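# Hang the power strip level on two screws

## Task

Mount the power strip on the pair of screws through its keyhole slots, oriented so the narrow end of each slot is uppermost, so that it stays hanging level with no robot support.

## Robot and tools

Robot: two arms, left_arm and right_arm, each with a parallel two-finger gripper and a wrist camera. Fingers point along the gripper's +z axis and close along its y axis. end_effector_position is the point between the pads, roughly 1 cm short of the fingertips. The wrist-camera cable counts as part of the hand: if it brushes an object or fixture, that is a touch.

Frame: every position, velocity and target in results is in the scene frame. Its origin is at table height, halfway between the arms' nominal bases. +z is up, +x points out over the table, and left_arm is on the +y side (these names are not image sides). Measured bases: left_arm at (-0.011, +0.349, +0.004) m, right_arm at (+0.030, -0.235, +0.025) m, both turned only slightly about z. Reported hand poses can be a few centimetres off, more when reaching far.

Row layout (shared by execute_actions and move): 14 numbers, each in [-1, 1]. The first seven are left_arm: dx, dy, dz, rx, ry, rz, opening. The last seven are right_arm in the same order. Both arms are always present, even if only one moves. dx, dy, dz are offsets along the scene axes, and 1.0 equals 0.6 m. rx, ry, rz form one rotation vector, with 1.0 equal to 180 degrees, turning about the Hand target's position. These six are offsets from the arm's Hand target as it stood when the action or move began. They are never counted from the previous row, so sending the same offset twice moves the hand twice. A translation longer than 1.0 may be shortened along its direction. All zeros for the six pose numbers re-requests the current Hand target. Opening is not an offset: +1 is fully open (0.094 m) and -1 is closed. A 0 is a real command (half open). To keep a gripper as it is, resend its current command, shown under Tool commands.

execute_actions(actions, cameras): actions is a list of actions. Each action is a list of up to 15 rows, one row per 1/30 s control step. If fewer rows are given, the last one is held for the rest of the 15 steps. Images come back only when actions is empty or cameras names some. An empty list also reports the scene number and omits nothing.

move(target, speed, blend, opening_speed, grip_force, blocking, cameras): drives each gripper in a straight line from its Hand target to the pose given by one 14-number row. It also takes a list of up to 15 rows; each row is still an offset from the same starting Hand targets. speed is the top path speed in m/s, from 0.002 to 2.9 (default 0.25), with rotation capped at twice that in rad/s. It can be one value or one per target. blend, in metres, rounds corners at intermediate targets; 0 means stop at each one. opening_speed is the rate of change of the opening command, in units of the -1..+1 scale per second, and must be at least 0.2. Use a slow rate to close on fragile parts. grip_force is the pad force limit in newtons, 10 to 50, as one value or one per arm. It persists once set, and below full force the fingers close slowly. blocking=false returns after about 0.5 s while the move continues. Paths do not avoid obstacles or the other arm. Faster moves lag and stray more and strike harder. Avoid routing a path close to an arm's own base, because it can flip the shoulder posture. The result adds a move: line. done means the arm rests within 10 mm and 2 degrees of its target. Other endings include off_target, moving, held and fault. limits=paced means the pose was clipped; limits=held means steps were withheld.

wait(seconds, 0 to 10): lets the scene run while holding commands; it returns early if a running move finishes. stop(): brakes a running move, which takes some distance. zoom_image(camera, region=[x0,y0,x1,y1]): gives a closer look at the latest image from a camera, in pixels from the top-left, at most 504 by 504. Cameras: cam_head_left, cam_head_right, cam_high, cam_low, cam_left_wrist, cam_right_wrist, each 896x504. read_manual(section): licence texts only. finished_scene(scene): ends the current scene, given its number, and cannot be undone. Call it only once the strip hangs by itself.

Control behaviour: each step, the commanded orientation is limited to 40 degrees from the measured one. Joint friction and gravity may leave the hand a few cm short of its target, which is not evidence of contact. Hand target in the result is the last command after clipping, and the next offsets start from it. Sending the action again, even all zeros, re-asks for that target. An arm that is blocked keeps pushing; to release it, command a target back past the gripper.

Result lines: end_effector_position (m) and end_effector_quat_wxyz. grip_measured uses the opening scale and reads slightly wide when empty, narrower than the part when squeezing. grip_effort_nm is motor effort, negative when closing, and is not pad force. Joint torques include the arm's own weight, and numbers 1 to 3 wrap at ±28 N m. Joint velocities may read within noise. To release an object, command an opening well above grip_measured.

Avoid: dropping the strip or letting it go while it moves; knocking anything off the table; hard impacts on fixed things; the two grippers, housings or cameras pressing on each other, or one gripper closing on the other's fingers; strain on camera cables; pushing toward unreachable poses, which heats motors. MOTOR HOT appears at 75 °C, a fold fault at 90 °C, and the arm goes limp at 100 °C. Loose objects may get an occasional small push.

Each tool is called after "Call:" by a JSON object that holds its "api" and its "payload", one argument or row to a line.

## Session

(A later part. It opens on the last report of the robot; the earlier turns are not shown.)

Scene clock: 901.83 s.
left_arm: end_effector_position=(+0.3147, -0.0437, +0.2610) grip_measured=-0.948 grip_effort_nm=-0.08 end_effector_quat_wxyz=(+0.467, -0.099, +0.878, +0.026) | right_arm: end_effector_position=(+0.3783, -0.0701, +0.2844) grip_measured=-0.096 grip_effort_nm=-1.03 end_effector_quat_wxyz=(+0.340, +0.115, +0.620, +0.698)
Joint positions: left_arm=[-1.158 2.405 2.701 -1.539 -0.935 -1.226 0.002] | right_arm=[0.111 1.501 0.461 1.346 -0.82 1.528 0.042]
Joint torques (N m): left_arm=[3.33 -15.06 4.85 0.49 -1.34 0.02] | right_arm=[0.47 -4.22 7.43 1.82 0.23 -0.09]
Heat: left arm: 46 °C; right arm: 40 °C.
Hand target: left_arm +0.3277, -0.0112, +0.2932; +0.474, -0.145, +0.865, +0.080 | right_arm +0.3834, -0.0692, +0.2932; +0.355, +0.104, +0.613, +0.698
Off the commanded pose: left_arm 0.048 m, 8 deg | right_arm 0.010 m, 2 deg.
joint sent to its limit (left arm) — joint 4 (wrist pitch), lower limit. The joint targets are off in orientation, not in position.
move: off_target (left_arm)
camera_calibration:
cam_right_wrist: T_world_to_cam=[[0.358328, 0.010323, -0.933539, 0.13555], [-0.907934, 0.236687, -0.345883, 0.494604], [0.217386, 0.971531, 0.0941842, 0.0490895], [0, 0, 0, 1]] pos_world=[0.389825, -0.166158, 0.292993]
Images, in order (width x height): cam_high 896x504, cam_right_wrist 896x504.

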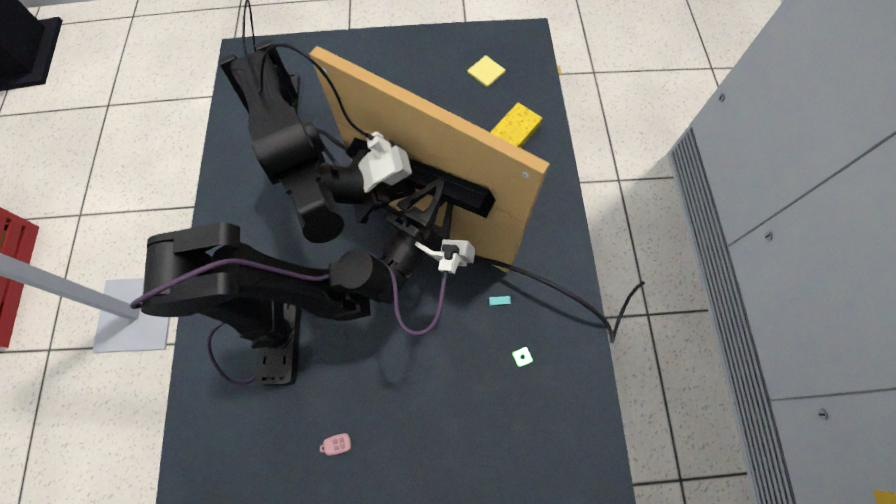

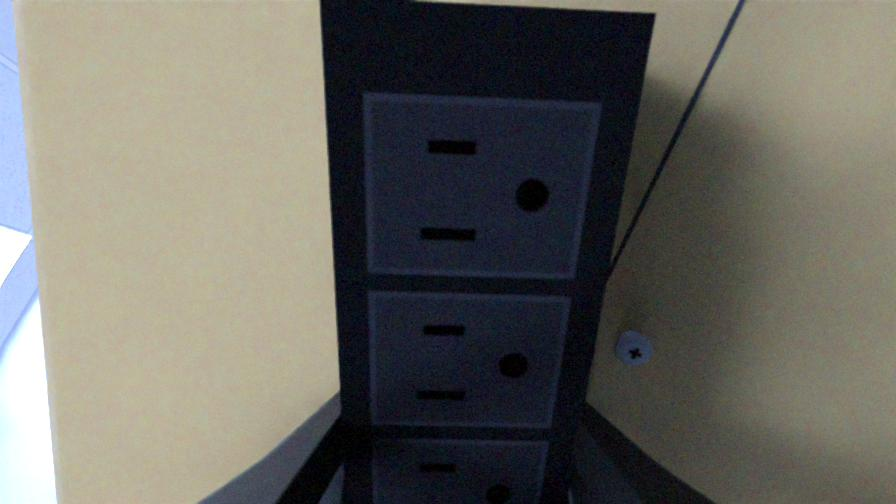

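Call:
{"api": "move", "payload": {
  "target": [
    [-0.0902,-0.1028,0.0280,0,0,0,-0.95, 0,0,0,0,0,0,-0.4],
    [-0.1927,-0.0602,0.1780,0,0,-0.1600,-0.95, 0,0,0,0,0,0,-0.4],
    [-0.2942,0.2003,0.2783,0,0,-0.3167,-0.8, 0,0,0,0,0,0,-0.4]
  ],
  "speed": [0.08,0.2,0.25],
  "blend": [0.02,0.03,0],
  "cameras": ["cam_left_wrist", "cam_right_wrist"]
}}

Scene clock: 904.77 s.
left_arm: end_effector_position=(+0.2797, -0.0670, +0.2896) grip_measured=-0.948 grip_effort_nm=-0.08 end_effector_quat_wxyz=(+0.501, -0.076, +0.862, -0.008) | right_arm: end_effector_position=(+0.3783, -0.0701, +0.2844) grip_measured=-0.096 grip_effort_nm=-1.03 end_effector_quat_wxyz=(+0.340, +0.115, +0.620, +0.698)
Joint positions: left_arm=[-1.257 2.406 2.777 -1.56 -1.005 -1.231 0.002] | right_arm=[0.111 1.501 0.461 1.346 -0.82 1.529 0.042]
Joint torques (N m): left_arm=[0.49 -10.47 5.56 0.84 -0.71 0.04] | right_arm=[0.39 -4.27 7.25 1.81 0.26 -0.09]
Heat: left arm: 46 °C; right arm: 40 °C.
Hand target: left_arm +0.2829, -0.0639, +0.2915; +0.507, -0.079, +0.858, -0.003 (not the last commanded pose) | right_arm +0.3834, -0.0692, +0.2932; +0.355, +0.104, +0.613, +0.698
Tool commands: left_gripper/opening=-0.95 right_gripper/opening=-0.4
Off the commanded pose: left_arm 0.277 m, 45 deg | right_arm 0.010 m, 2 deg.
move: held (left_arm; a check stopped the path); path passed 0 of 3 targets; target 3's new opening was not sent; limits=held
pose unreachable (left arm): on one or more control steps of this call, first in action 0 (counted from 0), this arm could not follow its commanded pose, so it was not sent that pose on those steps. It may still have moved: this result reports where it is.
cause: moving toward the commanded pose would bring a part of the arm too close to another arm (this arm's wrist (the part past joint 4) and the right arm's forearm (the part past joint 3), along the way the arms are being sent, or toward where that arm still pushes).
camera_calibration:
cam_left_wrist: T_world_to_cam=[[0.126556, -0.987804, 0.0906981, -0.128357], [-0.799995, -0.155699, -0.579453, 0.419031], [0.586508, 0.000775462, -0.809943, 0.157901], [0, 0, 0, 1]] pos_world=[0.258857, -0.0616712, 0.382341]
cam_right_wrist: T_world_to_cam=[[0.358062, 0.0104887, -0.933639, 0.135711], [-0.908039, 0.236719, -0.345585, 0.494564], [0.217386, 0.971521, 0.0942843, 0.049059], [0, 0, 0, 1]] pos_world=[0.389826, -0.166158, 0.292994]
Images, in order (width x height): cam_left_wrist 896x504, cam_right_wrist 896x504.

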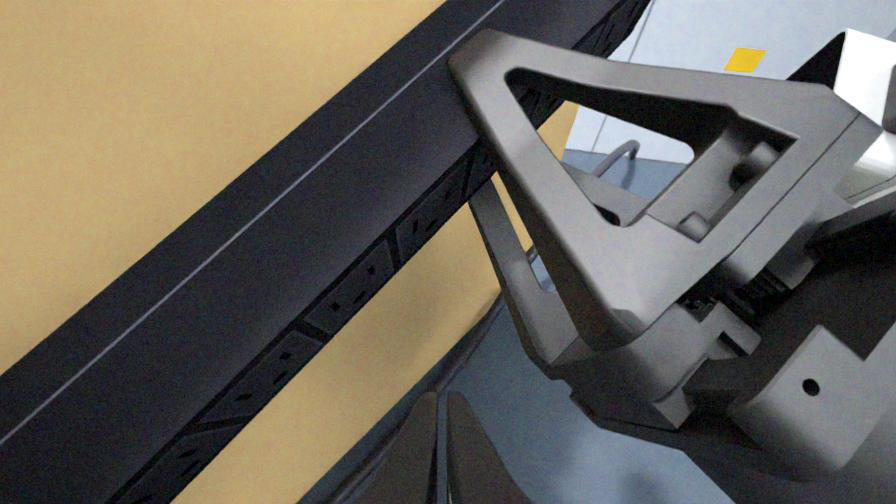

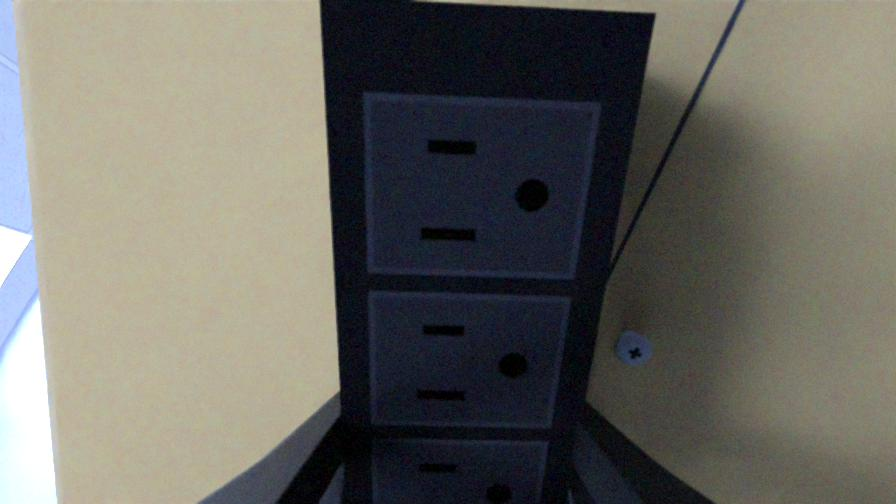

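Call:
{"api": "move", "payload": {
  "target": [
    [-0.0271,0.0194,0.0667,0,0,-0.1600,-0.95, 0,0,0,0,0,0,-0.4],
    [-0.1518,0.1237,0.2142,0,0,-0.3167,-0.95, 0,0,0,0,0,0,-0.4],
    [-0.2195,0.2882,0.2812,0,0,-0.3167,-0.8, 0,0,0,0,0,0,-0.4]
  ],
  "speed": [0.15,0.2,0.2],
  "blend": [0.02,0.03,0],
  "cameras": ["cam_left_wrist", "cam_head_right"]
}}

Scene clock: 911.10 s.
left_arm: end_effector_position=(+0.1507, +0.1076, +0.4535) grip_measured=-0.802 grip_effort_nm=0.12 end_effector_quat_wxyz=(+0.437, +0.340, +0.797, -0.242) | right_arm: end_effector_position=(+0.3783, -0.0701, +0.2844) grip_measured=-0.096 grip_effort_nm=-1.03 end_effector_quat_wxyz=(+0.340, +0.115, +0.620, +0.698)
Joint positions: left_arm=[-1.059 1.231 1.958 -1.257 -0.138 -0.183 0.009] | right_arm=[0.111 1.501 0.461 1.346 -0.82 1.529 0.042]
Joint torques (N m): left_arm=[0.59 -1.48 6.9 1.75 -0.03 0.15] | right_arm=[0.59 -3.95 7.23 1.86 0.16 -0.1]
Heat: left arm: 44 °C; right arm: 40 °C.
Hand target: left_arm +0.1512, +0.1090, +0.4602; +0.444, +0.341, +0.792, -0.245 | right_arm +0.3834, -0.0692, +0.2932; +0.355, +0.104, +0.613, +0.698
Off the commanded pose: left_arm 0.007 m, 1 deg | right_arm 0.010 m, 2 deg.
move: done
camera_calibration:
cam_left_wrist: T_world_to_cam=[[-0.750659, -0.654568, 0.0897261, 0.142298], [-0.574964, 0.580308, -0.576765, 0.323661], [0.325463, -0.484544, -0.811967, 0.458554], [0, 0, 0, 1]] pos_world=[0.143668, 0.12751, 0.546239]
Images, in order (width x height): cam_head_right 896x504, cam_left_wrist 896x504.

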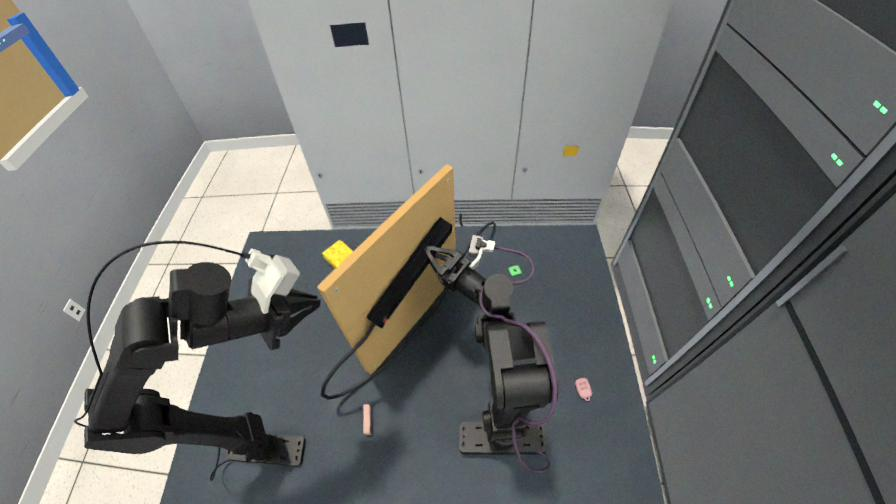

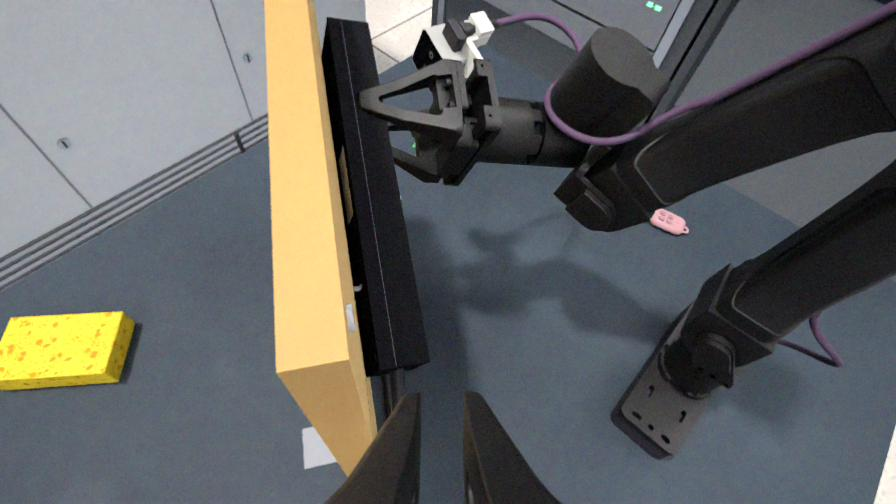

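Call:
{"api": "zoom_image", "payload": {
  "camera": "cam_left_wrist",
  "region": [340, 320, 440, 400]
}}

Call:
{"api": "zoom_image", "payload": {
  "camera": "cam_left_wrist",
  "region": [300, 0, 400, 80]
}}

Call:
{"api": "zoom_image", "payload": {
  "camera": "cam_left_wrist",
  "region": [320, 130, 420, 310]
}}

Scaled by 5.040 from the camera's 896x504 image, which has a finer 1280x720 frame.

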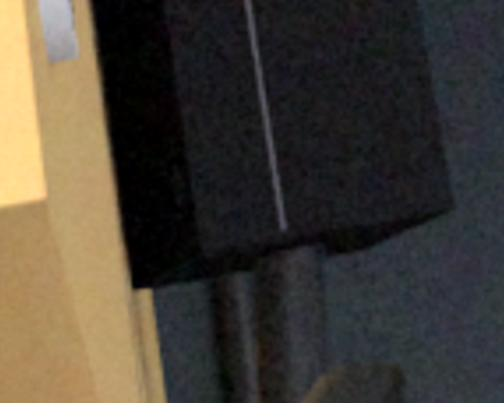

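Scaled by 5.040 from the camera's 896x504 image, which has a finer 1280x720 frame.

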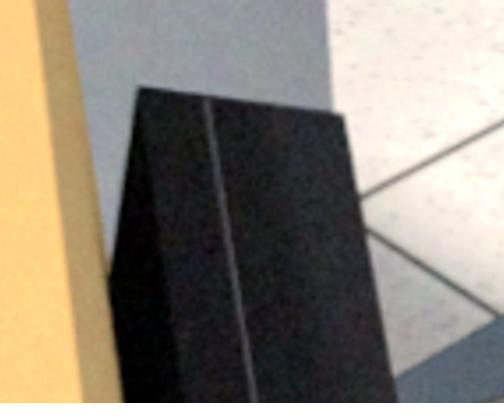

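Scaled by 2.800 from the camera's 896x504 image, which has a finer 1280x720 frame.

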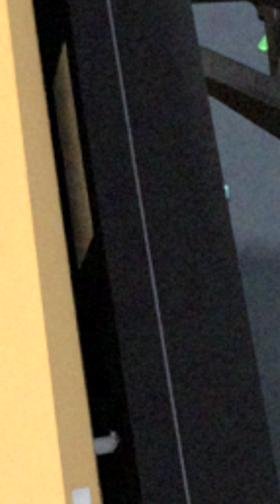

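Call:
{"api": "move", "payload": {
  "target": [
    [0,0,0,0,0,0,-0.8, -0.0213,-0.0298,0,0,0,0,-0.4],
    [0,0,0,0,0,0,-0.8, -0.0093,-0.0347,-0.0435,-0.0027,0.1002,-0.0079,-0.4]
  ],
  "speed": [0.06,0.08],
  "blend": [0.003,0],
  "cameras": ["cam_left_wrist", "cam_right_wrist"]
}}

Call:
{"api": "zoom_image", "payload": {
  "camera": "cam_left_wrist",
  "region": [320, 240, 460, 400]
}}

Call:
{"api": "zoom_image", "payload": {
  "camera": "cam_left_wrist",
  "region": [290, 0, 390, 150]
}}

Scene clock: 925.07 s.
left_arm: end_effector_position=(+0.1507, +0.1076, +0.4535) grip_measured=-0.802 grip_effort_nm=0.12 end_effector_quat_wxyz=(+0.437, +0.340, +0.797, -0.242) | right_arm: end_effector_position=(+0.3716, -0.0864, +0.2381) grip_measured=-0.097 grip_effort_nm=-1.03 end_effector_quat_wxyz=(+0.234, +0.234, +0.677, +0.657)
Joint positions: left_arm=[-1.059 1.231 1.958 -1.257 -0.138 -0.183 0.009] | right_arm=[0.052 1.338 0.439 0.856 -0.863 1.529 0.042]
Joint torques (N m): left_arm=[0.59 -1.48 6.91 1.76 -0.03 0.15] | right_arm=[-0.69 -7.19 9.09 1.95 0.03 0.18]
Motor temperatures (°C): left_arm=[26 38 44 36 28 27 26] | right_arm=[27 28 40 40 26 25 25]
Heat: left arm: 44 °C; right arm: 40 °C.
Hand target: left_arm +0.1512, +0.1090, +0.4602; +0.444, +0.341, +0.792, -0.245 | right_arm +0.3778, -0.0899, +0.2671; +0.264, +0.218, +0.663, +0.666
Off the commanded pose: left_arm 0.007 m, 1 deg | right_arm 0.030 m, 4 deg.
move: off_target (right_arm)
camera_calibration:
cam_left_wrist: T_world_to_cam=[[-0.750659, -0.654568, 0.0897261, 0.142298], [-0.574964, 0.580308, -0.576765, 0.323661], [0.325463, -0.484544, -0.811967, 0.458554], [0, 0, 0, 1]] pos_world=[0.143668, 0.12751, 0.546239]
cam_right_wrist: T_world_to_cam=[[0.0178486, -0.0186734, -0.999666, 0.23471], [-0.968734, 0.247134, -0.0219126, 0.422741], [0.24746, 0.968801, -0.0136786, 0.0850126], [0, 0, 0, 1]] pos_world=[0.384297, -0.182451, 0.245057]
Images, in order (width x height): cam_left_wrist 896x504, cam_right_wrist 896x504.

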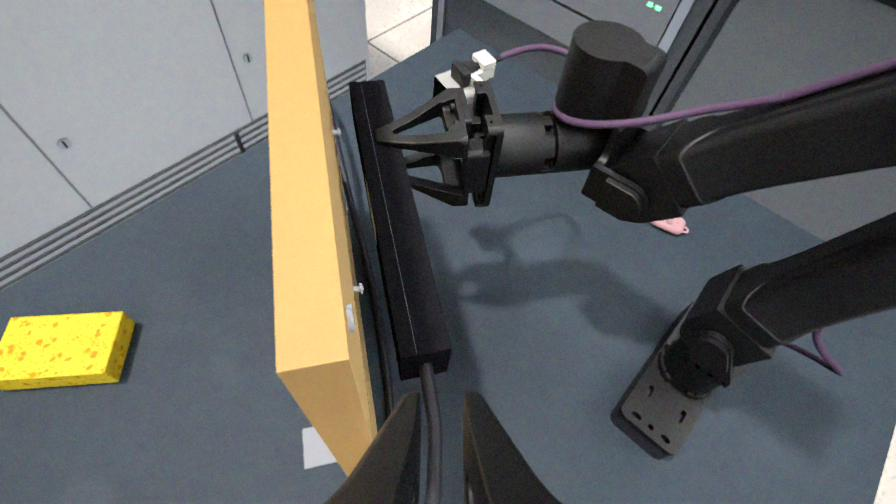

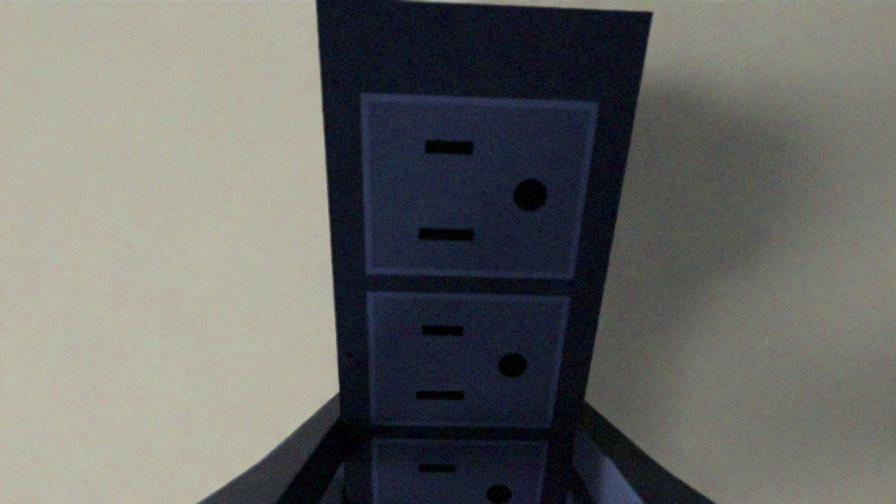

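Scaled by 3.150 from the camera's 896x504 image, which has a finer 1280x720 frame.

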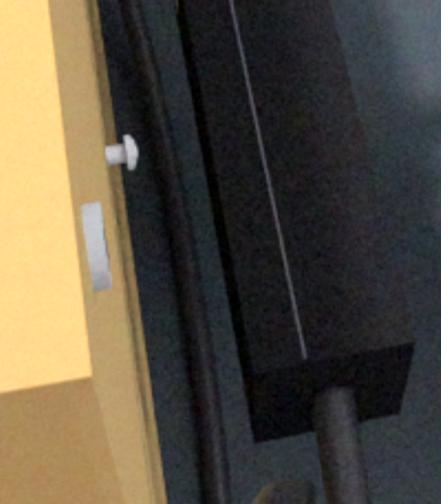

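Scaled by 3.360 from the camera's 896x504 image, which has a finer 1280x720 frame.

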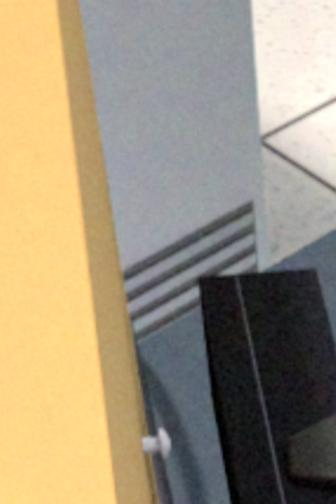

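Call:
{"api": "move", "payload": {
  "target": [0,0,0,0,0,0,-0.8, 0,0,0.0337,0.0035,-0.0128,0,-0.4],
  "speed": 0.05,
  "cameras": []
}}

Scene clock: 928.90 s.
left_arm: end_effector_position=(+0.1507, +0.1076, +0.4535) grip_measured=-0.802 grip_effort_nm=0.12 end_effector_quat_wxyz=(+0.437, +0.340, +0.797, -0.242) | right_arm: end_effector_position=(+0.3732, -0.0864, +0.2591) grip_measured=-0.097 grip_effort_nm=-1.03 end_effector_quat_wxyz=(+0.252, +0.217, +0.670, +0.664)
Joint positions: left_arm=[-1.059 1.231 1.958 -1.257 -0.138 -0.183 0.009] | right_arm=[0.052 1.307 0.471 0.849 -0.862 1.532 0.042]
Joint torques (N m): left_arm=[0.61 -1.5 6.91 1.76 -0.03 0.15] | right_arm=[-0.34 -6.82 9.17 1.93 0.07 0.32]
Heat: left arm: 44 °C; right arm: 41 °C.
Hand target: left_arm +0.1512, +0.1090, +0.4602; +0.444, +0.341, +0.792, -0.245 | right_arm +0.3778, -0.0899, +0.2874; +0.276, +0.206, +0.653, +0.674
Off the commanded pose: left_arm 0.007 m, 1 deg | right_arm 0.029 m, 4 deg.
move: off_target (right_arm)
No camera images: "cameras" was empty.

Call:
{"api": "move", "payload": {
  "target": [0,0,0,0,0,0,-0.8, -0.0020,0.0014,-0.0010,0.0030,0.0042,0,-0.4],
  "speed": 0.03,
  "cameras": ["cam_left_wrist"]
}}

Call:
{"api": "zoom_image", "payload": {
  "camera": "cam_left_wrist",
  "region": [380, 330, 420, 370]
}}

Call:
{"api": "zoom_image", "payload": {
  "camera": "cam_left_wrist",
  "region": [335, 70, 375, 110]
}}

Scene clock: 930.60 s.
left_arm: end_effector_position=(+0.1507, +0.1076, +0.4535) grip_measured=-0.802 grip_effort_nm=0.12 end_effector_quat_wxyz=(+0.437, +0.340, +0.797, -0.242) | right_arm: end_effector_position=(+0.3735, -0.0866, +0.2585) grip_measured=-0.097 grip_effort_nm=-1.03 end_effector_quat_wxyz=(+0.247, +0.224, +0.669, +0.665)
Joint positions: left_arm=[-1.059 1.231 1.958 -1.257 -0.138 -0.183 0.009] | right_arm=[0.052 1.307 0.471 0.845 -0.86 1.545 0.042]
Joint torques (N m): left_arm=[0.59 -1.5 6.9 1.76 -0.03 0.15] | right_arm=[-0.27 -7.28 8.91 1.92 0.11 0.29]
Heat: left arm: 44 °C; right arm: 41 °C.
Hand target: left_arm +0.1512, +0.1090, +0.4602; +0.444, +0.341, +0.792, -0.245 | right_arm +0.3766, -0.0891, +0.2868; +0.271, +0.212, +0.652, +0.676
Off the commanded pose: left_arm 0.007 m, 1 deg | right_arm 0.029 m, 4 deg.
move: off_target (right_arm)
camera_calibration:
cam_left_wrist: T_world_to_cam=[[-0.750659, -0.654568, 0.0897261, 0.142298], [-0.574964, 0.580308, -0.576765, 0.323661], [0.325463, -0.484544, -0.811967, 0.458554], [0, 0, 0, 1]] pos_world=[0.143668, 0.12751, 0.546239]
Images, in order (width x height): cam_left_wrist 896x504.

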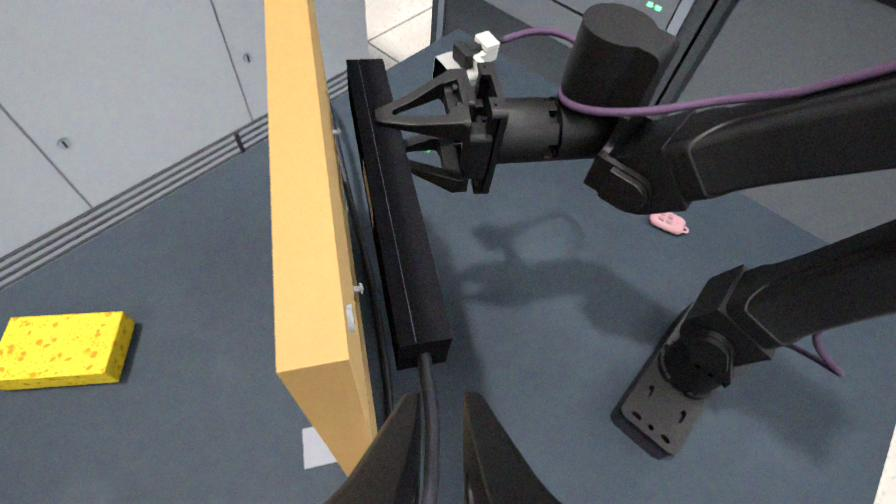

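Scaled by 12.600 from the camera's 896x504 image, which has a finer 1280x720 frame.

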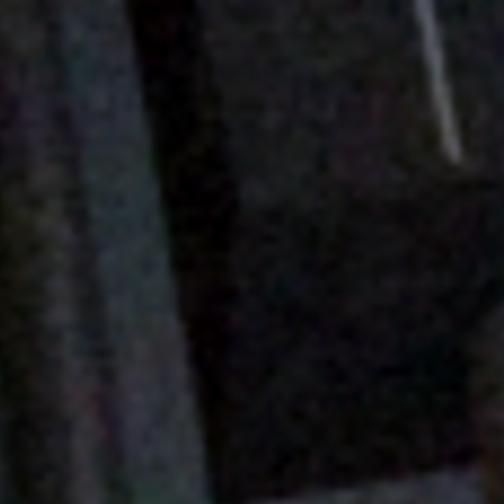

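Scaled by 12.600 from the camera's 896x504 image, which has a finer 1280x720 frame.

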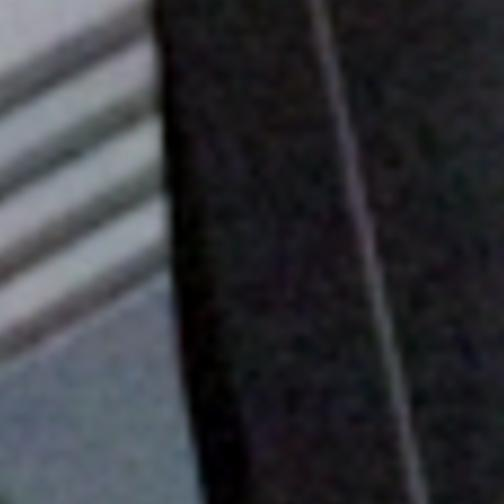

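Call:
{"api": "zoom_image", "payload": {
  "camera": "cam_left_wrist",
  "region": [330, 45, 370, 85]
}}

Scaled by 12.600 from the camera's 896x504 image, which has a finer 1280x720 frame.

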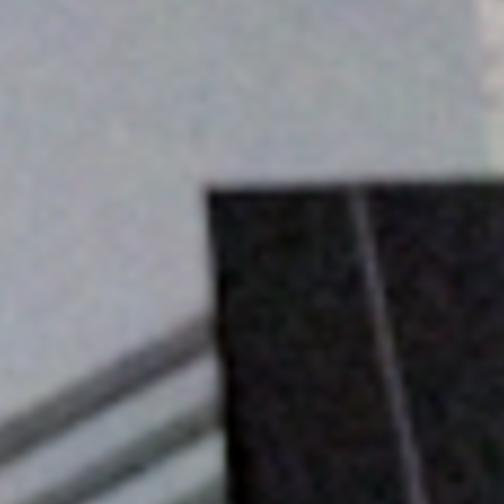

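Call:
{"api": "move", "payload": {
  "target": [0,0,0,0,0,0,-0.8, 0.0093,0.0190,0,-0.0014,-0.0019,0,-0.4],
  "speed": 0.03,
  "cameras": []
}}

Scene clock: 934.23 s.
left_arm: end_effector_position=(+0.1507, +0.1076, +0.4535) grip_measured=-0.802 grip_effort_nm=0.12 end_effector_quat_wxyz=(+0.437, +0.340, +0.797, -0.242) | right_arm: end_effector_position=(+0.3758, -0.0782, +0.2641) grip_measured=-0.097 grip_effort_nm=-1.03 end_effector_quat_wxyz=(+0.254, +0.221, +0.666, +0.666)
Joint positions: left_arm=[-1.059 1.231 1.958 -1.257 -0.138 -0.183 0.009] | right_arm=[0.091 1.307 0.485 0.844 -0.815 1.543 0.042]
Joint torques (N m): left_arm=[0.61 -1.5 6.91 1.76 -0.03 0.15] | right_arm=[0.35 -4.75 9.39 2.03 0.14 0.24]
Heat: left arm: 44 °C; right arm: 41 °C.
Hand target: left_arm +0.1512, +0.1090, +0.4602; +0.444, +0.341, +0.792, -0.245 | right_arm +0.3822, -0.0777, +0.2869; +0.273, +0.209, +0.653, +0.675
Off the commanded pose: left_arm 0.007 m, 1 deg | right_arm 0.024 m, 3 deg.
move: off_target (right_arm)
No camera images: "cameras" was empty.

Call:
{"api": "move", "payload": {
  "target": [0,0,0,0,0,0,-0.8, 0.0010,0.0050,-0.0200,0,0,0,-0.4],
  "speed": 0.03,
  "cameras": []
}}

Scene clock: 936.03 s.
left_arm: end_effector_position=(+0.1507, +0.1076, +0.4535) grip_measured=-0.802 grip_effort_nm=0.12 end_effector_quat_wxyz=(+0.437, +0.340, +0.797, -0.242) | right_arm: end_effector_position=(+0.3791, -0.0752, +0.2602) grip_measured=-0.097 grip_effort_nm=-1.03 end_effector_quat_wxyz=(+0.255, +0.220, +0.666, +0.666)
Joint positions: left_arm=[-1.059 1.231 1.958 -1.257 -0.138 -0.183 0.009] | right_arm=[0.103 1.337 0.485 0.876 -0.802 1.542 0.042]
Joint torques (N m): left_arm=[0.59 -1.48 6.93 1.76 -0.03 0.15] | right_arm=[0.5 -3.86 7.19 2.3 0.12 0.14]
Heat: left arm: 45 °C; right arm: 41 °C.
Hand target: left_arm +0.1512, +0.1090, +0.4602; +0.444, +0.341, +0.792, -0.245 | right_arm +0.3828, -0.0747, +0.2748; +0.273, +0.209, +0.653, +0.675
Off the commanded pose: left_arm 0.007 m, 1 deg | right_arm 0.015 m, 3 deg.
move: off_target (right_arm)
No camera images: "cameras" was empty.

Call:
{"api": "wait", "payload": {
  "seconds": 0,
  "cameras": ["cam_left_wrist"]
}}

Call:
{"api": "zoom_image", "payload": {
  "camera": "cam_left_wrist",
  "region": [360, 320, 410, 370]
}}

Call:
{"api": "zoom_image", "payload": {
  "camera": "cam_left_wrist",
  "region": [315, 35, 365, 85]
}}

Scene clock: 937.10 s.
left_arm: end_effector_position=(+0.1507, +0.1076, +0.4535) grip_measured=-0.802 grip_effort_nm=0.12 end_effector_quat_wxyz=(+0.437, +0.340, +0.797, -0.242) | right_arm: end_effector_position=(+0.3791, -0.0752, +0.2603) grip_measured=-0.097 grip_effort_nm=-1.03 end_effector_quat_wxyz=(+0.256, +0.220, +0.666, +0.666)
Joint positions: left_arm=[-1.059 1.231 1.958 -1.257 -0.138 -0.183 0.009] | right_arm=[0.103 1.337 0.485 0.876 -0.802 1.542 0.042]
Joint torques (N m): left_arm=[0.59 -1.5 6.9 1.76 -0.03 0.15] | right_arm=[0.43 -3.99 7.08 2.29 0.14 0.2]
Heat: left arm: 45 °C; right arm: 41 °C.
Hand target: left_arm +0.1512, +0.1090, +0.4602; +0.444, +0.341, +0.792, -0.245 | right_arm +0.3828, -0.0747, +0.2748; +0.273, +0.209, +0.653, +0.675
Tool commands: left_gripper/opening=-0.8 right_gripper/opening=-0.4
Off the commanded pose: left_arm 0.007 m, 1 deg | right_arm 0.015 m, 3 deg.
camera_calibration:
cam_left_wrist: T_world_to_cam=[[-0.750659, -0.654568, 0.0897261, 0.142298], [-0.574964, 0.580308, -0.576765, 0.323661], [0.325463, -0.484544, -0.811967, 0.458554], [0, 0, 0, 1]] pos_world=[0.143668, 0.12751, 0.546239]
Images, in order (width x height): cam_left_wrist 896x504.

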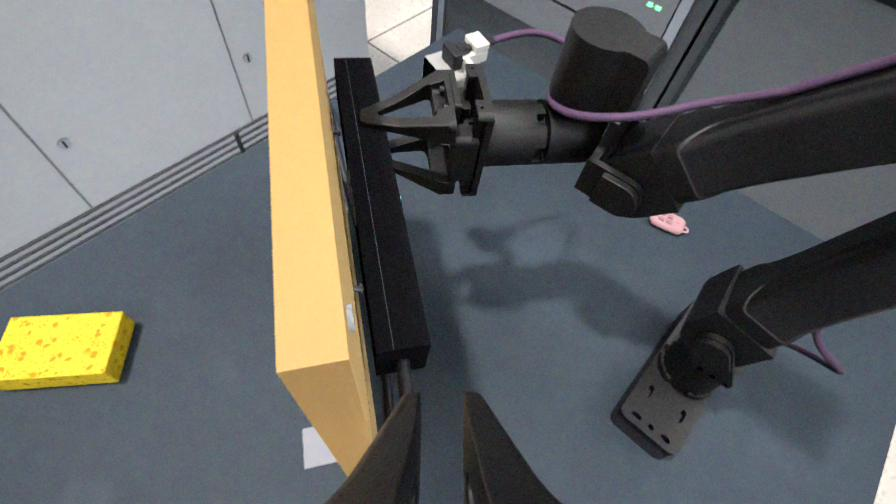

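Scaled by 10.080 from the camera's 896x504 image, which has a finer 1280x720 frame.

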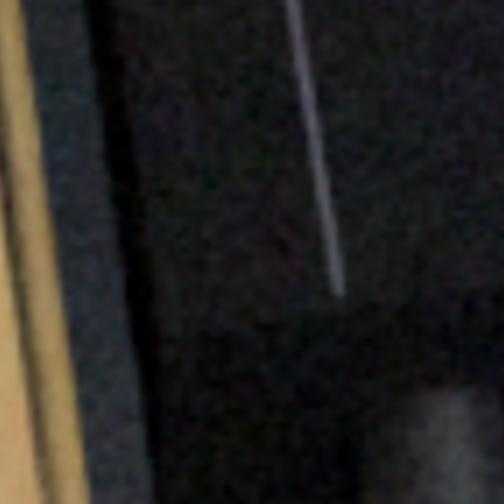

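Scaled by 10.080 from the camera's 896x504 image, which has a finer 1280x720 frame.

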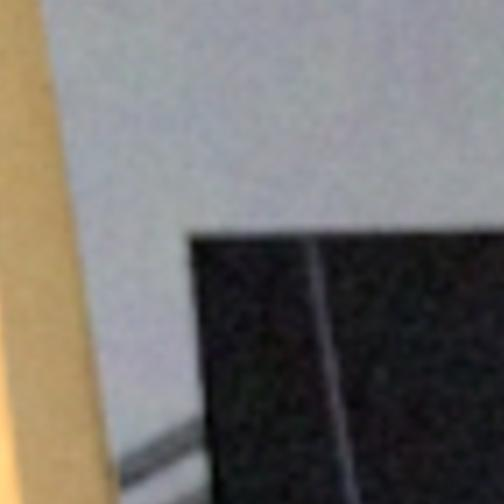

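Call:
{"api": "move", "payload": {
  "target": [0,0,0,0,0,0,-0.8, -0.0022,0.0012,-0.0060,-0.0027,0.0019,0,-0.4],
  "speed": 0.02,
  "cameras": []
}}

Scene clock: 939.30 s.
left_arm: end_effector_position=(+0.1507, +0.1076, +0.4535) grip_measured=-0.802 grip_effort_nm=0.12 end_effector_quat_wxyz=(+0.437, +0.340, +0.797, -0.242) | right_arm: end_effector_position=(+0.3790, -0.0743, +0.2603) grip_measured=-0.097 grip_effort_nm=-1.03 end_effector_quat_wxyz=(+0.259, +0.217, +0.667, +0.665)
Joint positions: left_arm=[-1.059 1.231 1.958 -1.257 -0.138 -0.183 0.009] | right_arm=[0.106 1.337 0.485 0.876 -0.799 1.532 0.042]
Joint torques (N m): left_arm=[0.59 -1.48 6.9 1.76 -0.03 0.15] | right_arm=[0.47 -4.08 6.5 2.21 0.11 0.19]
Heat: left arm: 45 °C; right arm: 41 °C.
Hand target: left_arm +0.1512, +0.1090, +0.4602; +0.444, +0.341, +0.792, -0.245 | right_arm +0.3815, -0.0740, +0.2713; +0.272, +0.210, +0.656, +0.672
Off the commanded pose: left_arm 0.007 m, 1 deg | right_arm 0.011 m, 2 deg.
move: off_target (right_arm)
No camera images: "cameras" was empty.

Call:
{"api": "move", "payload": {
  "target": [0,0,0,0,0,0,-0.8, 0,0,-0.0090,0.0033,0.0046,0,-0.4],
  "speed": 0.02,
  "cameras": []
}}

Scene clock: 940.73 s.
left_arm: end_effector_position=(+0.1507, +0.1076, +0.4535) grip_measured=-0.802 grip_effort_nm=0.12 end_effector_quat_wxyz=(+0.437, +0.340, +0.797, -0.242) | right_arm: end_effector_position=(+0.3805, -0.0744, +0.2583) grip_measured=-0.097 grip_effort_nm=-1.03 end_effector_quat_wxyz=(+0.258, +0.219, +0.666, +0.665)
Joint positions: left_arm=[-1.059 1.231 1.958 -1.257 -0.138 -0.183 0.009] | right_arm=[0.106 1.349 0.485 0.888 -0.798 1.535 0.042]
Joint torques (N m): left_arm=[0.61 -1.48 6.9 1.76 -0.03 0.16] | right_arm=[0.42 -4.18 5.48 2.3 0.16 0.24]
Heat: left arm: 45 °C; right arm: 41 °C.
Hand target: left_arm +0.1512, +0.1090, +0.4602; +0.444, +0.341, +0.792, -0.245 | right_arm +0.3815, -0.0740, +0.2659; +0.266, +0.216, +0.655, +0.674
Off the commanded pose: left_arm 0.007 m, 1 deg | right_arm 0.008 m, 2 deg.
move: done
No camera images: "cameras" was empty.

Call:
{"api": "move", "payload": {
  "target": [0,0,0,0,0,0,-0.8, -0.0033,0.0019,0.0,0.0020,0.0072,0,-0.4],
  "speed": 0.02,
  "cameras": []
}}

Scene clock: 942.23 s.
left_arm: end_effector_position=(+0.1507, +0.1076, +0.4535) grip_measured=-0.802 grip_effort_nm=0.12 end_effector_quat_wxyz=(+0.437, +0.340, +0.797, -0.242) | right_arm: end_effector_position=(+0.3802, -0.0727, +0.2583) grip_measured=-0.097 grip_effort_nm=-1.03 end_effector_quat_wxyz=(+0.253, +0.222, +0.665, +0.666)
Joint positions: left_arm=[-1.059 1.231 1.958 -1.257 -0.138 -0.183 0.009] | right_arm=[0.112 1.349 0.485 0.888 -0.793 1.546 0.042]
Joint torques (N m): left_arm=[0.61 -1.5 6.91 1.76 -0.03 0.15] | right_arm=[0.59 -5.57 5.49 2.04 0.19 0.27]
Heat: left arm: 45 °C; right arm: 41 °C.
Hand target: left_arm +0.1512, +0.1090, +0.4602; +0.444, +0.341, +0.792, -0.245 | right_arm +0.3795, -0.0729, +0.2658; +0.258, +0.225, +0.656, +0.673
Off the commanded pose: left_arm 0.007 m, 1 deg | right_arm 0.008 m, 2 deg.
move: done
No camera images: "cameras" was empty.

Call:
{"api": "move", "payload": {
  "target": [0,0,0,0,0,0,-0.8, 0.0034,0.0061,0.0,0,0,0,-0.4],
  "speed": 0.02,
  "cameras": []
}}

Scene clock: 943.53 s.
left_arm: end_effector_position=(+0.1507, +0.1076, +0.4535) grip_measured=-0.802 grip_effort_nm=0.12 end_effector_quat_wxyz=(+0.437, +0.340, +0.797, -0.242) | right_arm: end_effector_position=(+0.3803, -0.0725, +0.2582) grip_measured=-0.097 grip_effort_nm=-1.03 end_effector_quat_wxyz=(+0.254, +0.222, +0.665, +0.666)
Joint positions: left_arm=[-1.059 1.231 1.958 -1.257 -0.138 -0.183 0.009] | right_arm=[0.114 1.349 0.485 0.887 -0.791 1.546 0.042]
Joint torques (N m): left_arm=[0.59 -1.5 6.91 1.76 -0.03 0.15] | right_arm=[1.58 -4.66 6.2 2.09 0.26 0.27]
Heat: left arm: 45 °C; right arm: 41 °C.
Hand target: left_arm +0.1512, +0.1090, +0.4602; +0.444, +0.341, +0.792, -0.245 | right_arm +0.3816, -0.0692, +0.2658; +0.258, +0.225, +0.656, +0.673
Off the commanded pose: left_arm 0.007 m, 1 deg | right_arm 0.008 m, 1 deg.
move: done
No camera images: "cameras" was empty.

Call:
{"api": "move", "payload": {
  "target": [0,0,0,0,0,0,-0.8, 0.0034,0.0061,0.0,0,0,0,-0.4],
  "speed": 0.02,
  "cameras": ["cam_left_wrist"]
}}

Call:
{"api": "zoom_image", "payload": {
  "camera": "cam_left_wrist",
  "region": [335, 265, 395, 325]
}}

Call:
{"api": "zoom_image", "payload": {
  "camera": "cam_left_wrist",
  "region": [315, 100, 375, 160]
}}

Scene clock: 944.80 s.
left_arm: end_effector_position=(+0.1507, +0.1076, +0.4535) grip_measured=-0.802 grip_effort_nm=0.12 end_effector_quat_wxyz=(+0.437, +0.340, +0.797, -0.242) | right_arm: end_effector_position=(+0.3805, -0.0723, +0.2582) grip_measured=-0.097 grip_effort_nm=-1.03 end_effector_quat_wxyz=(+0.254, +0.223, +0.665, +0.666)
Joint positions: left_arm=[-1.059 1.231 1.958 -1.257 -0.138 -0.183 0.009] | right_arm=[0.115 1.349 0.485 0.887 -0.788 1.546 0.042]
Joint torques (N m): left_arm=[0.61 -1.48 6.91 1.76 -0.03 0.15] | right_arm=[2.81 -3.81 6.9 2.1 0.35 0.22]
Heat: left arm: 45 °C; right arm: 41 °C.
Hand target: left_arm +0.1512, +0.1090, +0.4602; +0.444, +0.341, +0.792, -0.245 | right_arm +0.3836, -0.0656, +0.2658; +0.258, +0.225, +0.656, +0.673
Off the commanded pose: left_arm 0.007 m, 1 deg | right_arm 0.011 m, 1 deg.
move: off_target (right_arm)
camera_calibration:
cam_left_wrist: T_world_to_cam=[[-0.750659, -0.654568, 0.0897261, 0.142298], [-0.574964, 0.580308, -0.576765, 0.323661], [0.325463, -0.484544, -0.811967, 0.458554], [0, 0, 0, 1]] pos_world=[0.143668, 0.12751, 0.546239]
Images, in order (width x height): cam_left_wrist 896x504.

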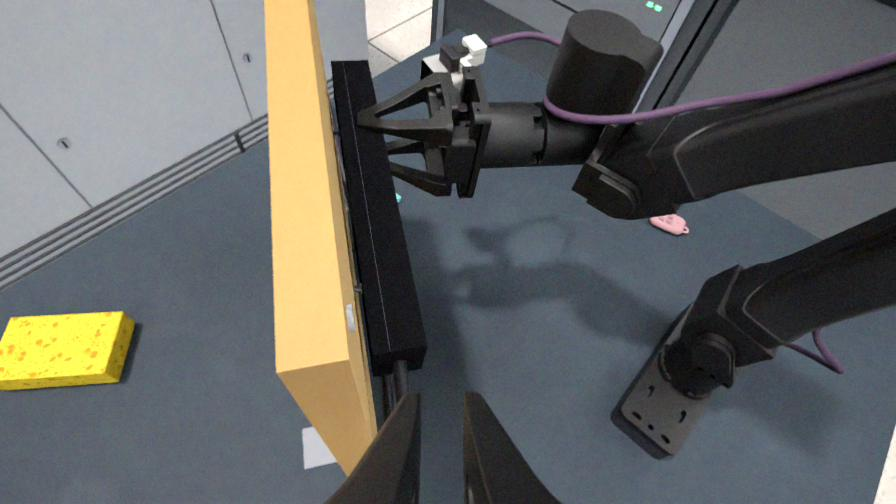

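Scaled by 8.400 from the camera's 896x504 image, which has a finer 1280x720 frame.

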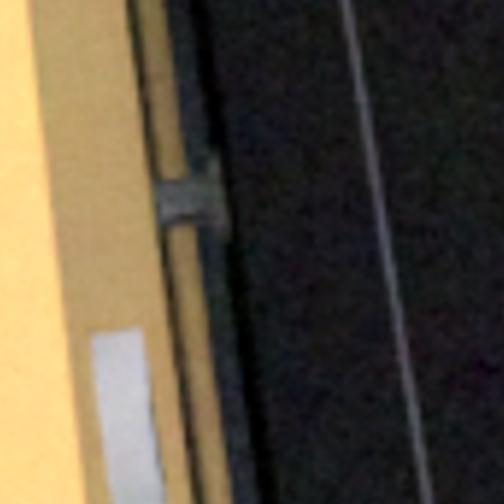

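Scaled by 8.400 from the camera's 896x504 image, which has a finer 1280x720 frame.

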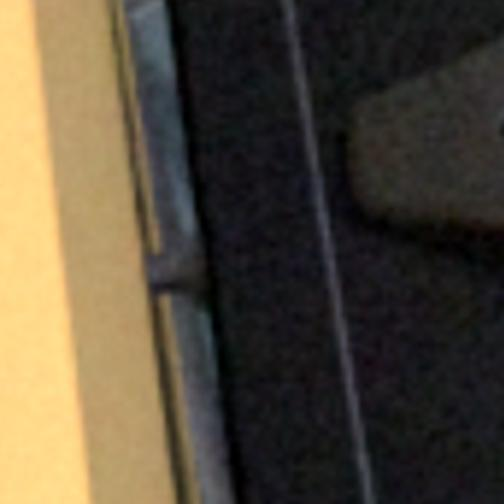

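Call:
{"api": "zoom_image", "payload": {
  "camera": "cam_left_wrist",
  "region": [360, 320, 410, 370]
}}

Call:
{"api": "zoom_image", "payload": {
  "camera": "cam_left_wrist",
  "region": [315, 40, 365, 90]
}}

Scaled by 10.080 from the camera's 896x504 image, which has a finer 1280x720 frame.

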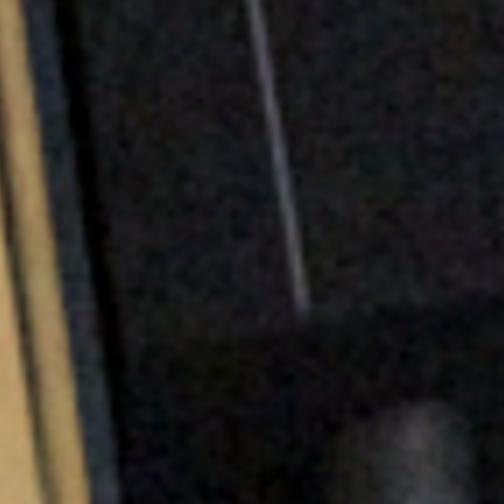

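Scaled by 10.080 from the camera's 896x504 image, which has a finer 1280x720 frame.

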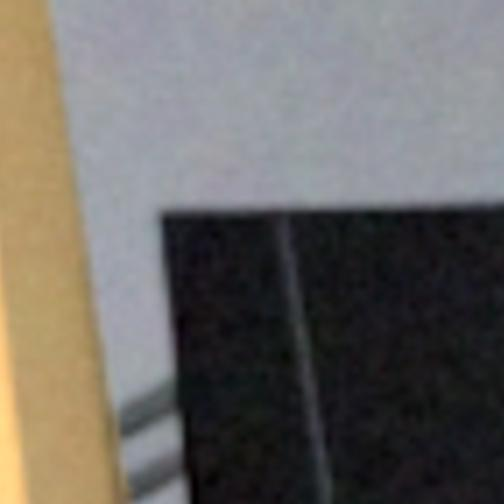

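Call:
{"api": "move", "payload": {
  "target": [
    [0,0,0,0,0,0,-0.8, 0,0,-0.0080,0,0,0,-0.4],
    [0,0,0,0,0,0,-0.8, 0.0010,0.0015,-0.0130,0,0,0,-0.4]
  ],
  "speed": 0.02,
  "cameras": []
}}

Scene clock: 951.73 s.
left_arm: end_effector_position=(+0.1507, +0.1076, +0.4535) grip_measured=-0.802 grip_effort_nm=0.12 end_effector_quat_wxyz=(+0.437, +0.340, +0.797, -0.242) | right_arm: end_effector_position=(+0.3804, -0.0723, +0.2576) grip_measured=-0.097 grip_effort_nm=-1.03 end_effector_quat_wxyz=(+0.257, +0.221, +0.660, +0.670)
Joint positions: left_arm=[-1.059 1.231 1.958 -1.257 -0.138 -0.183 0.009] | right_arm=[0.117 1.364 0.473 0.934 -0.785 1.559 0.042]
Joint torques (N m): left_arm=[0.59 -1.5 6.91 1.76 -0.03 0.15] | right_arm=[3.21 -2.7 6.58 2.09 0.34 0.11]
Motor temperatures (°C): left_arm=[26 33 45 37 28 27 26] | right_arm=[27 28 41 40 26 25 26]
Heat: left arm: 45 °C; right arm: 41 °C.
Hand target: left_arm +0.1512, +0.1090, +0.4602; +0.444, +0.341, +0.792, -0.245 | right_arm +0.3842, -0.0646, +0.2580; +0.258, +0.225, +0.656, +0.673
Off the commanded pose: left_arm 0.007 m, 1 deg | right_arm 0.009 m, 1 deg.
move: done
No camera images: "cameras" was empty.

Call:
{"api": "move", "payload": {
  "target": [0,0,0,0,0,0,-0.8, -0.0100,-0.0170,0,0,0,0,-0.4],
  "speed": 0.03,
  "cameras": []
}}

Scene clock: 953.13 s.
left_arm: end_effector_position=(+0.1507, +0.1076, +0.4535) grip_measured=-0.802 grip_effort_nm=0.12 end_effector_quat_wxyz=(+0.437, +0.340, +0.797, -0.242) | right_arm: end_effector_position=(+0.3792, -0.0727, +0.2549) grip_measured=-0.097 grip_effort_nm=-1.03 end_effector_quat_wxyz=(+0.253, +0.225, +0.660, +0.671)
Joint positions: left_arm=[-1.059 1.231 1.958 -1.257 -0.138 -0.183 0.009] | right_arm=[0.116 1.364 0.464 0.939 -0.785 1.567 0.042]
Joint torques (N m): left_arm=[0.59 -1.48 6.91 1.76 -0.03 0.15] | right_arm=[-0.08 -4.97 5 1.98 0 0.11]
Heat: left arm: 45 °C; right arm: 41 °C.
Hand target: left_arm +0.1512, +0.1090, +0.4602; +0.444, +0.341, +0.792, -0.245 | right_arm +0.3782, -0.0749, +0.2580; +0.258, +0.225, +0.656, +0.673
Off the commanded pose: left_arm 0.007 m, 1 deg | right_arm 0.004 m, 1 deg.
move: done
No camera images: "cameras" was empty.

Call:
{"api": "move", "payload": {
  "target": [0,0,0,0,0,0,-0.8, 0,0,0.0100,-0.0066,0.0004,0,-0.4],
  "speed": 0.03,
  "cameras": []
}}

Scene clock: 954.83 s.
left_arm: end_effector_position=(+0.1507, +0.1076, +0.4535) grip_measured=-0.802 grip_effort_nm=0.12 end_effector_quat_wxyz=(+0.437, +0.340, +0.797, -0.242) | right_arm: end_effector_position=(+0.3777, -0.0735, +0.2506) grip_measured=-0.097 grip_effort_nm=-1.03 end_effector_quat_wxyz=(+0.242, +0.238, +0.665, +0.665)
Joint positions: left_arm=[-1.059 1.231 1.958 -1.257 -0.138 -0.183 0.009] | right_arm=[0.115 1.345 0.464 0.884 -0.783 1.567 0.042]
Joint torques (N m): left_arm=[0.61 -1.48 6.91 1.76 -0.03 0.15] | right_arm=[-0.47 -6.54 7.41 1.72 -0.07 -0.17]
Heat: left arm: 45 °C; right arm: 41 °C.
Hand target: left_arm +0.1512, +0.1090, +0.4602; +0.444, +0.341, +0.792, -0.245 | right_arm +0.3782, -0.0749, +0.2639; +0.260, +0.223, +0.663, +0.666
Off the commanded pose: left_arm 0.007 m, 1 deg | right_arm 0.013 m, 3 deg.
move: off_target (right_arm)
No camera images: "cameras" was empty.

Call:
{"api": "move", "payload": {
  "target": [0,0,0,0,0,0,-0.8, 0,0,0.0120,-0.0080,-0.0112,0,-0.4],
  "speed": 0.03,
  "cameras": []
}}

Scene clock: 956.73 s.
left_arm: end_effector_position=(+0.1507, +0.1076, +0.4535) grip_measured=-0.802 grip_effort_nm=0.12 end_effector_quat_wxyz=(+0.437, +0.340, +0.797, -0.242) | right_arm: end_effector_position=(+0.3773, -0.0741, +0.2552) grip_measured=-0.097 grip_effort_nm=-1.03 end_effector_quat_wxyz=(+0.255, +0.228, +0.668, +0.661)
Joint positions: left_arm=[-1.059 1.231 1.958 -1.257 -0.138 -0.183 0.009] | right_arm=[0.115 1.325 0.472 0.857 -0.778 1.535 0.042]
Joint torques (N m): left_arm=[0.59 -1.47 6.91 1.76 -0.03 0.15] | right_arm=[-0.42 -6.39 8.24 1.69 -0.07 -0.24]
Heat: left arm: 45 °C; right arm: 41 °C.
Hand target: left_arm +0.1512, +0.1090, +0.4602; +0.444, +0.341, +0.792, -0.245 | right_arm +0.3782, -0.0749, +0.2712; +0.274, +0.207, +0.666, +0.662
Off the commanded pose: left_arm 0.007 m, 1 deg | right_arm 0.016 m, 3 deg.
move: off_target (right_arm)
No camera images: "cameras" was empty.

Call:
{"api": "move", "payload": {
  "target": [0,0,0,0,0,0,-0.8, 0.0018,-0.0013,0.0055,-0.0008,-0.0011,0,-0.4],
  "speed": 0.02,
  "cameras": []
}}

Scene clock: 958.53 s.
left_arm: end_effector_position=(+0.1507, +0.1076, +0.4535) grip_measured=-0.802 grip_effort_nm=0.12 end_effector_quat_wxyz=(+0.437, +0.340, +0.797, -0.242) | right_arm: end_effector_position=(+0.3788, -0.0745, +0.2556) grip_measured=-0.097 grip_effort_nm=-1.03 end_effector_quat_wxyz=(+0.255, +0.228, +0.670, +0.658)
Joint positions: left_arm=[-1.059 1.231 1.958 -1.257 -0.138 -0.183 0.009] | right_arm=[0.112 1.325 0.482 0.838 -0.782 1.527 0.042]
Joint torques (N m): left_arm=[0.61 -1.48 6.9 1.76 -0.03 0.15] | right_arm=[-0.59 -6.91 8.39 1.67 -0.11 -0.22]
Heat: left arm: 45 °C; right arm: 41 °C.
Hand target: left_arm +0.1512, +0.1090, +0.4602; +0.444, +0.341, +0.792, -0.245 | right_arm +0.3793, -0.0756, +0.2745; +0.276, +0.206, +0.667, +0.661
Off the commanded pose: left_arm 0.007 m, 1 deg | right_arm 0.019 m, 4 deg.
move: off_target (right_arm)
No camera images: "cameras" was empty.

Call:
{"api": "move", "payload": {
  "target": [0,0,0,0,0,0,-0.8, 0.0029,0.0041,0.0045,0.0010,-0.0007,0,-0.4],
  "speed": 0.02,
  "cameras": ["cam_left_wrist"]
}}

Call:
{"api": "zoom_image", "payload": {
  "camera": "cam_left_wrist",
  "region": [360, 320, 410, 370]
}}

Call:
{"api": "zoom_image", "payload": {
  "camera": "cam_left_wrist",
  "region": [315, 40, 365, 90]
}}

Scene clock: 960.07 s.
left_arm: end_effector_position=(+0.1507, +0.1076, +0.4535) grip_measured=-0.802 grip_effort_nm=0.12 end_effector_quat_wxyz=(+0.437, +0.340, +0.797, -0.242) | right_arm: end_effector_position=(+0.3792, -0.0745, +0.2569) grip_measured=-0.097 grip_effort_nm=-1.03 end_effector_quat_wxyz=(+0.256, +0.226, +0.672, +0.657)
Joint positions: left_arm=[-1.059 1.231 1.958 -1.257 -0.138 -0.183 0.009] | right_arm=[0.112 1.322 0.488 0.828 -0.782 1.519 0.042]
Joint torques (N m): left_arm=[0.59 -1.48 6.91 1.76 -0.03 0.15] | right_arm=[0.34 -6.38 8.91 1.79 0.02 -0.08]
Heat: left arm: 45 °C; right arm: 41 °C.
Hand target: left_arm +0.1512, +0.1090, +0.4602; +0.444, +0.341, +0.792, -0.245 | right_arm +0.3810, -0.0732, +0.2771; +0.276, +0.206, +0.665, +0.662
Off the commanded pose: left_arm 0.007 m, 1 deg | right_arm 0.020 m, 3 deg.
move: off_target (right_arm)
camera_calibration:
cam_left_wrist: T_world_to_cam=[[-0.750659, -0.654568, 0.0897261, 0.142298], [-0.574964, 0.580308, -0.576765, 0.323661], [0.325463, -0.484544, -0.811967, 0.458554], [0, 0, 0, 1]] pos_world=[0.143668, 0.12751, 0.546239]
Images, in order (width x height): cam_left_wrist 896x504.

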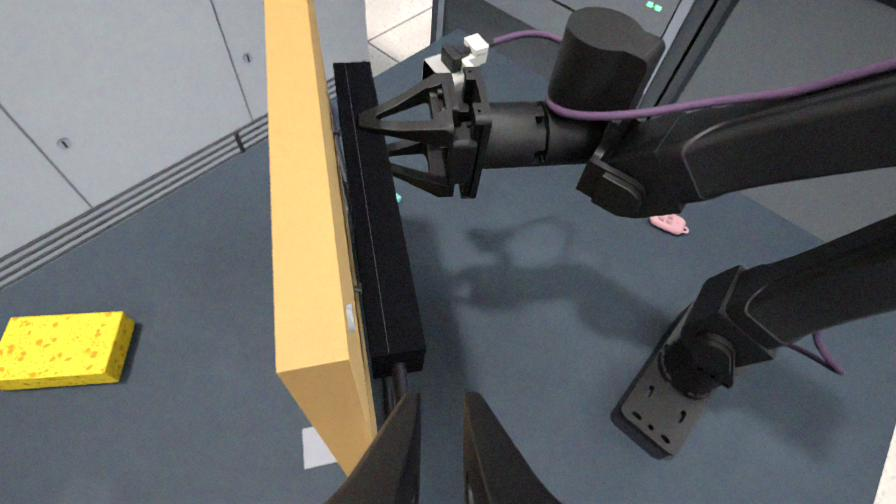

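Scaled by 10.080 from the camera's 896x504 image, which has a finer 1280x720 frame.

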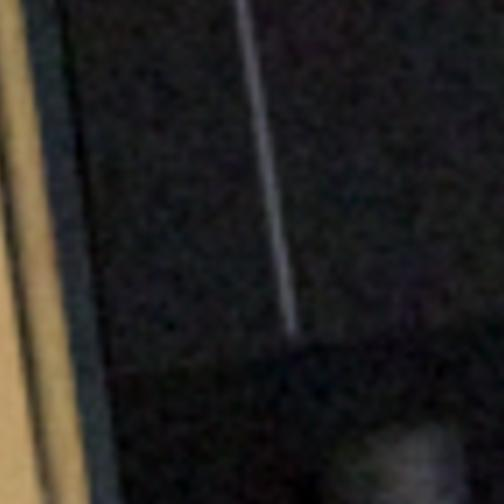

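Scaled by 10.080 from the camera's 896x504 image, which has a finer 1280x720 frame.

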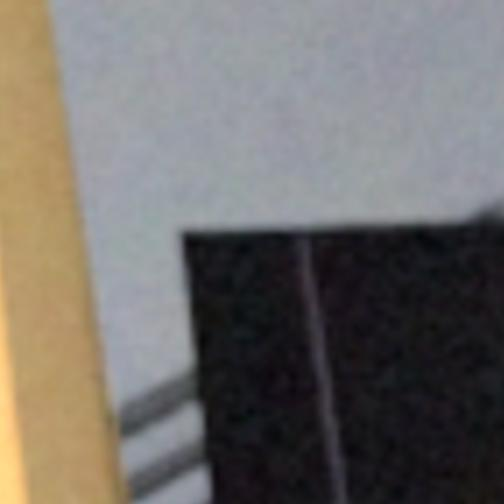

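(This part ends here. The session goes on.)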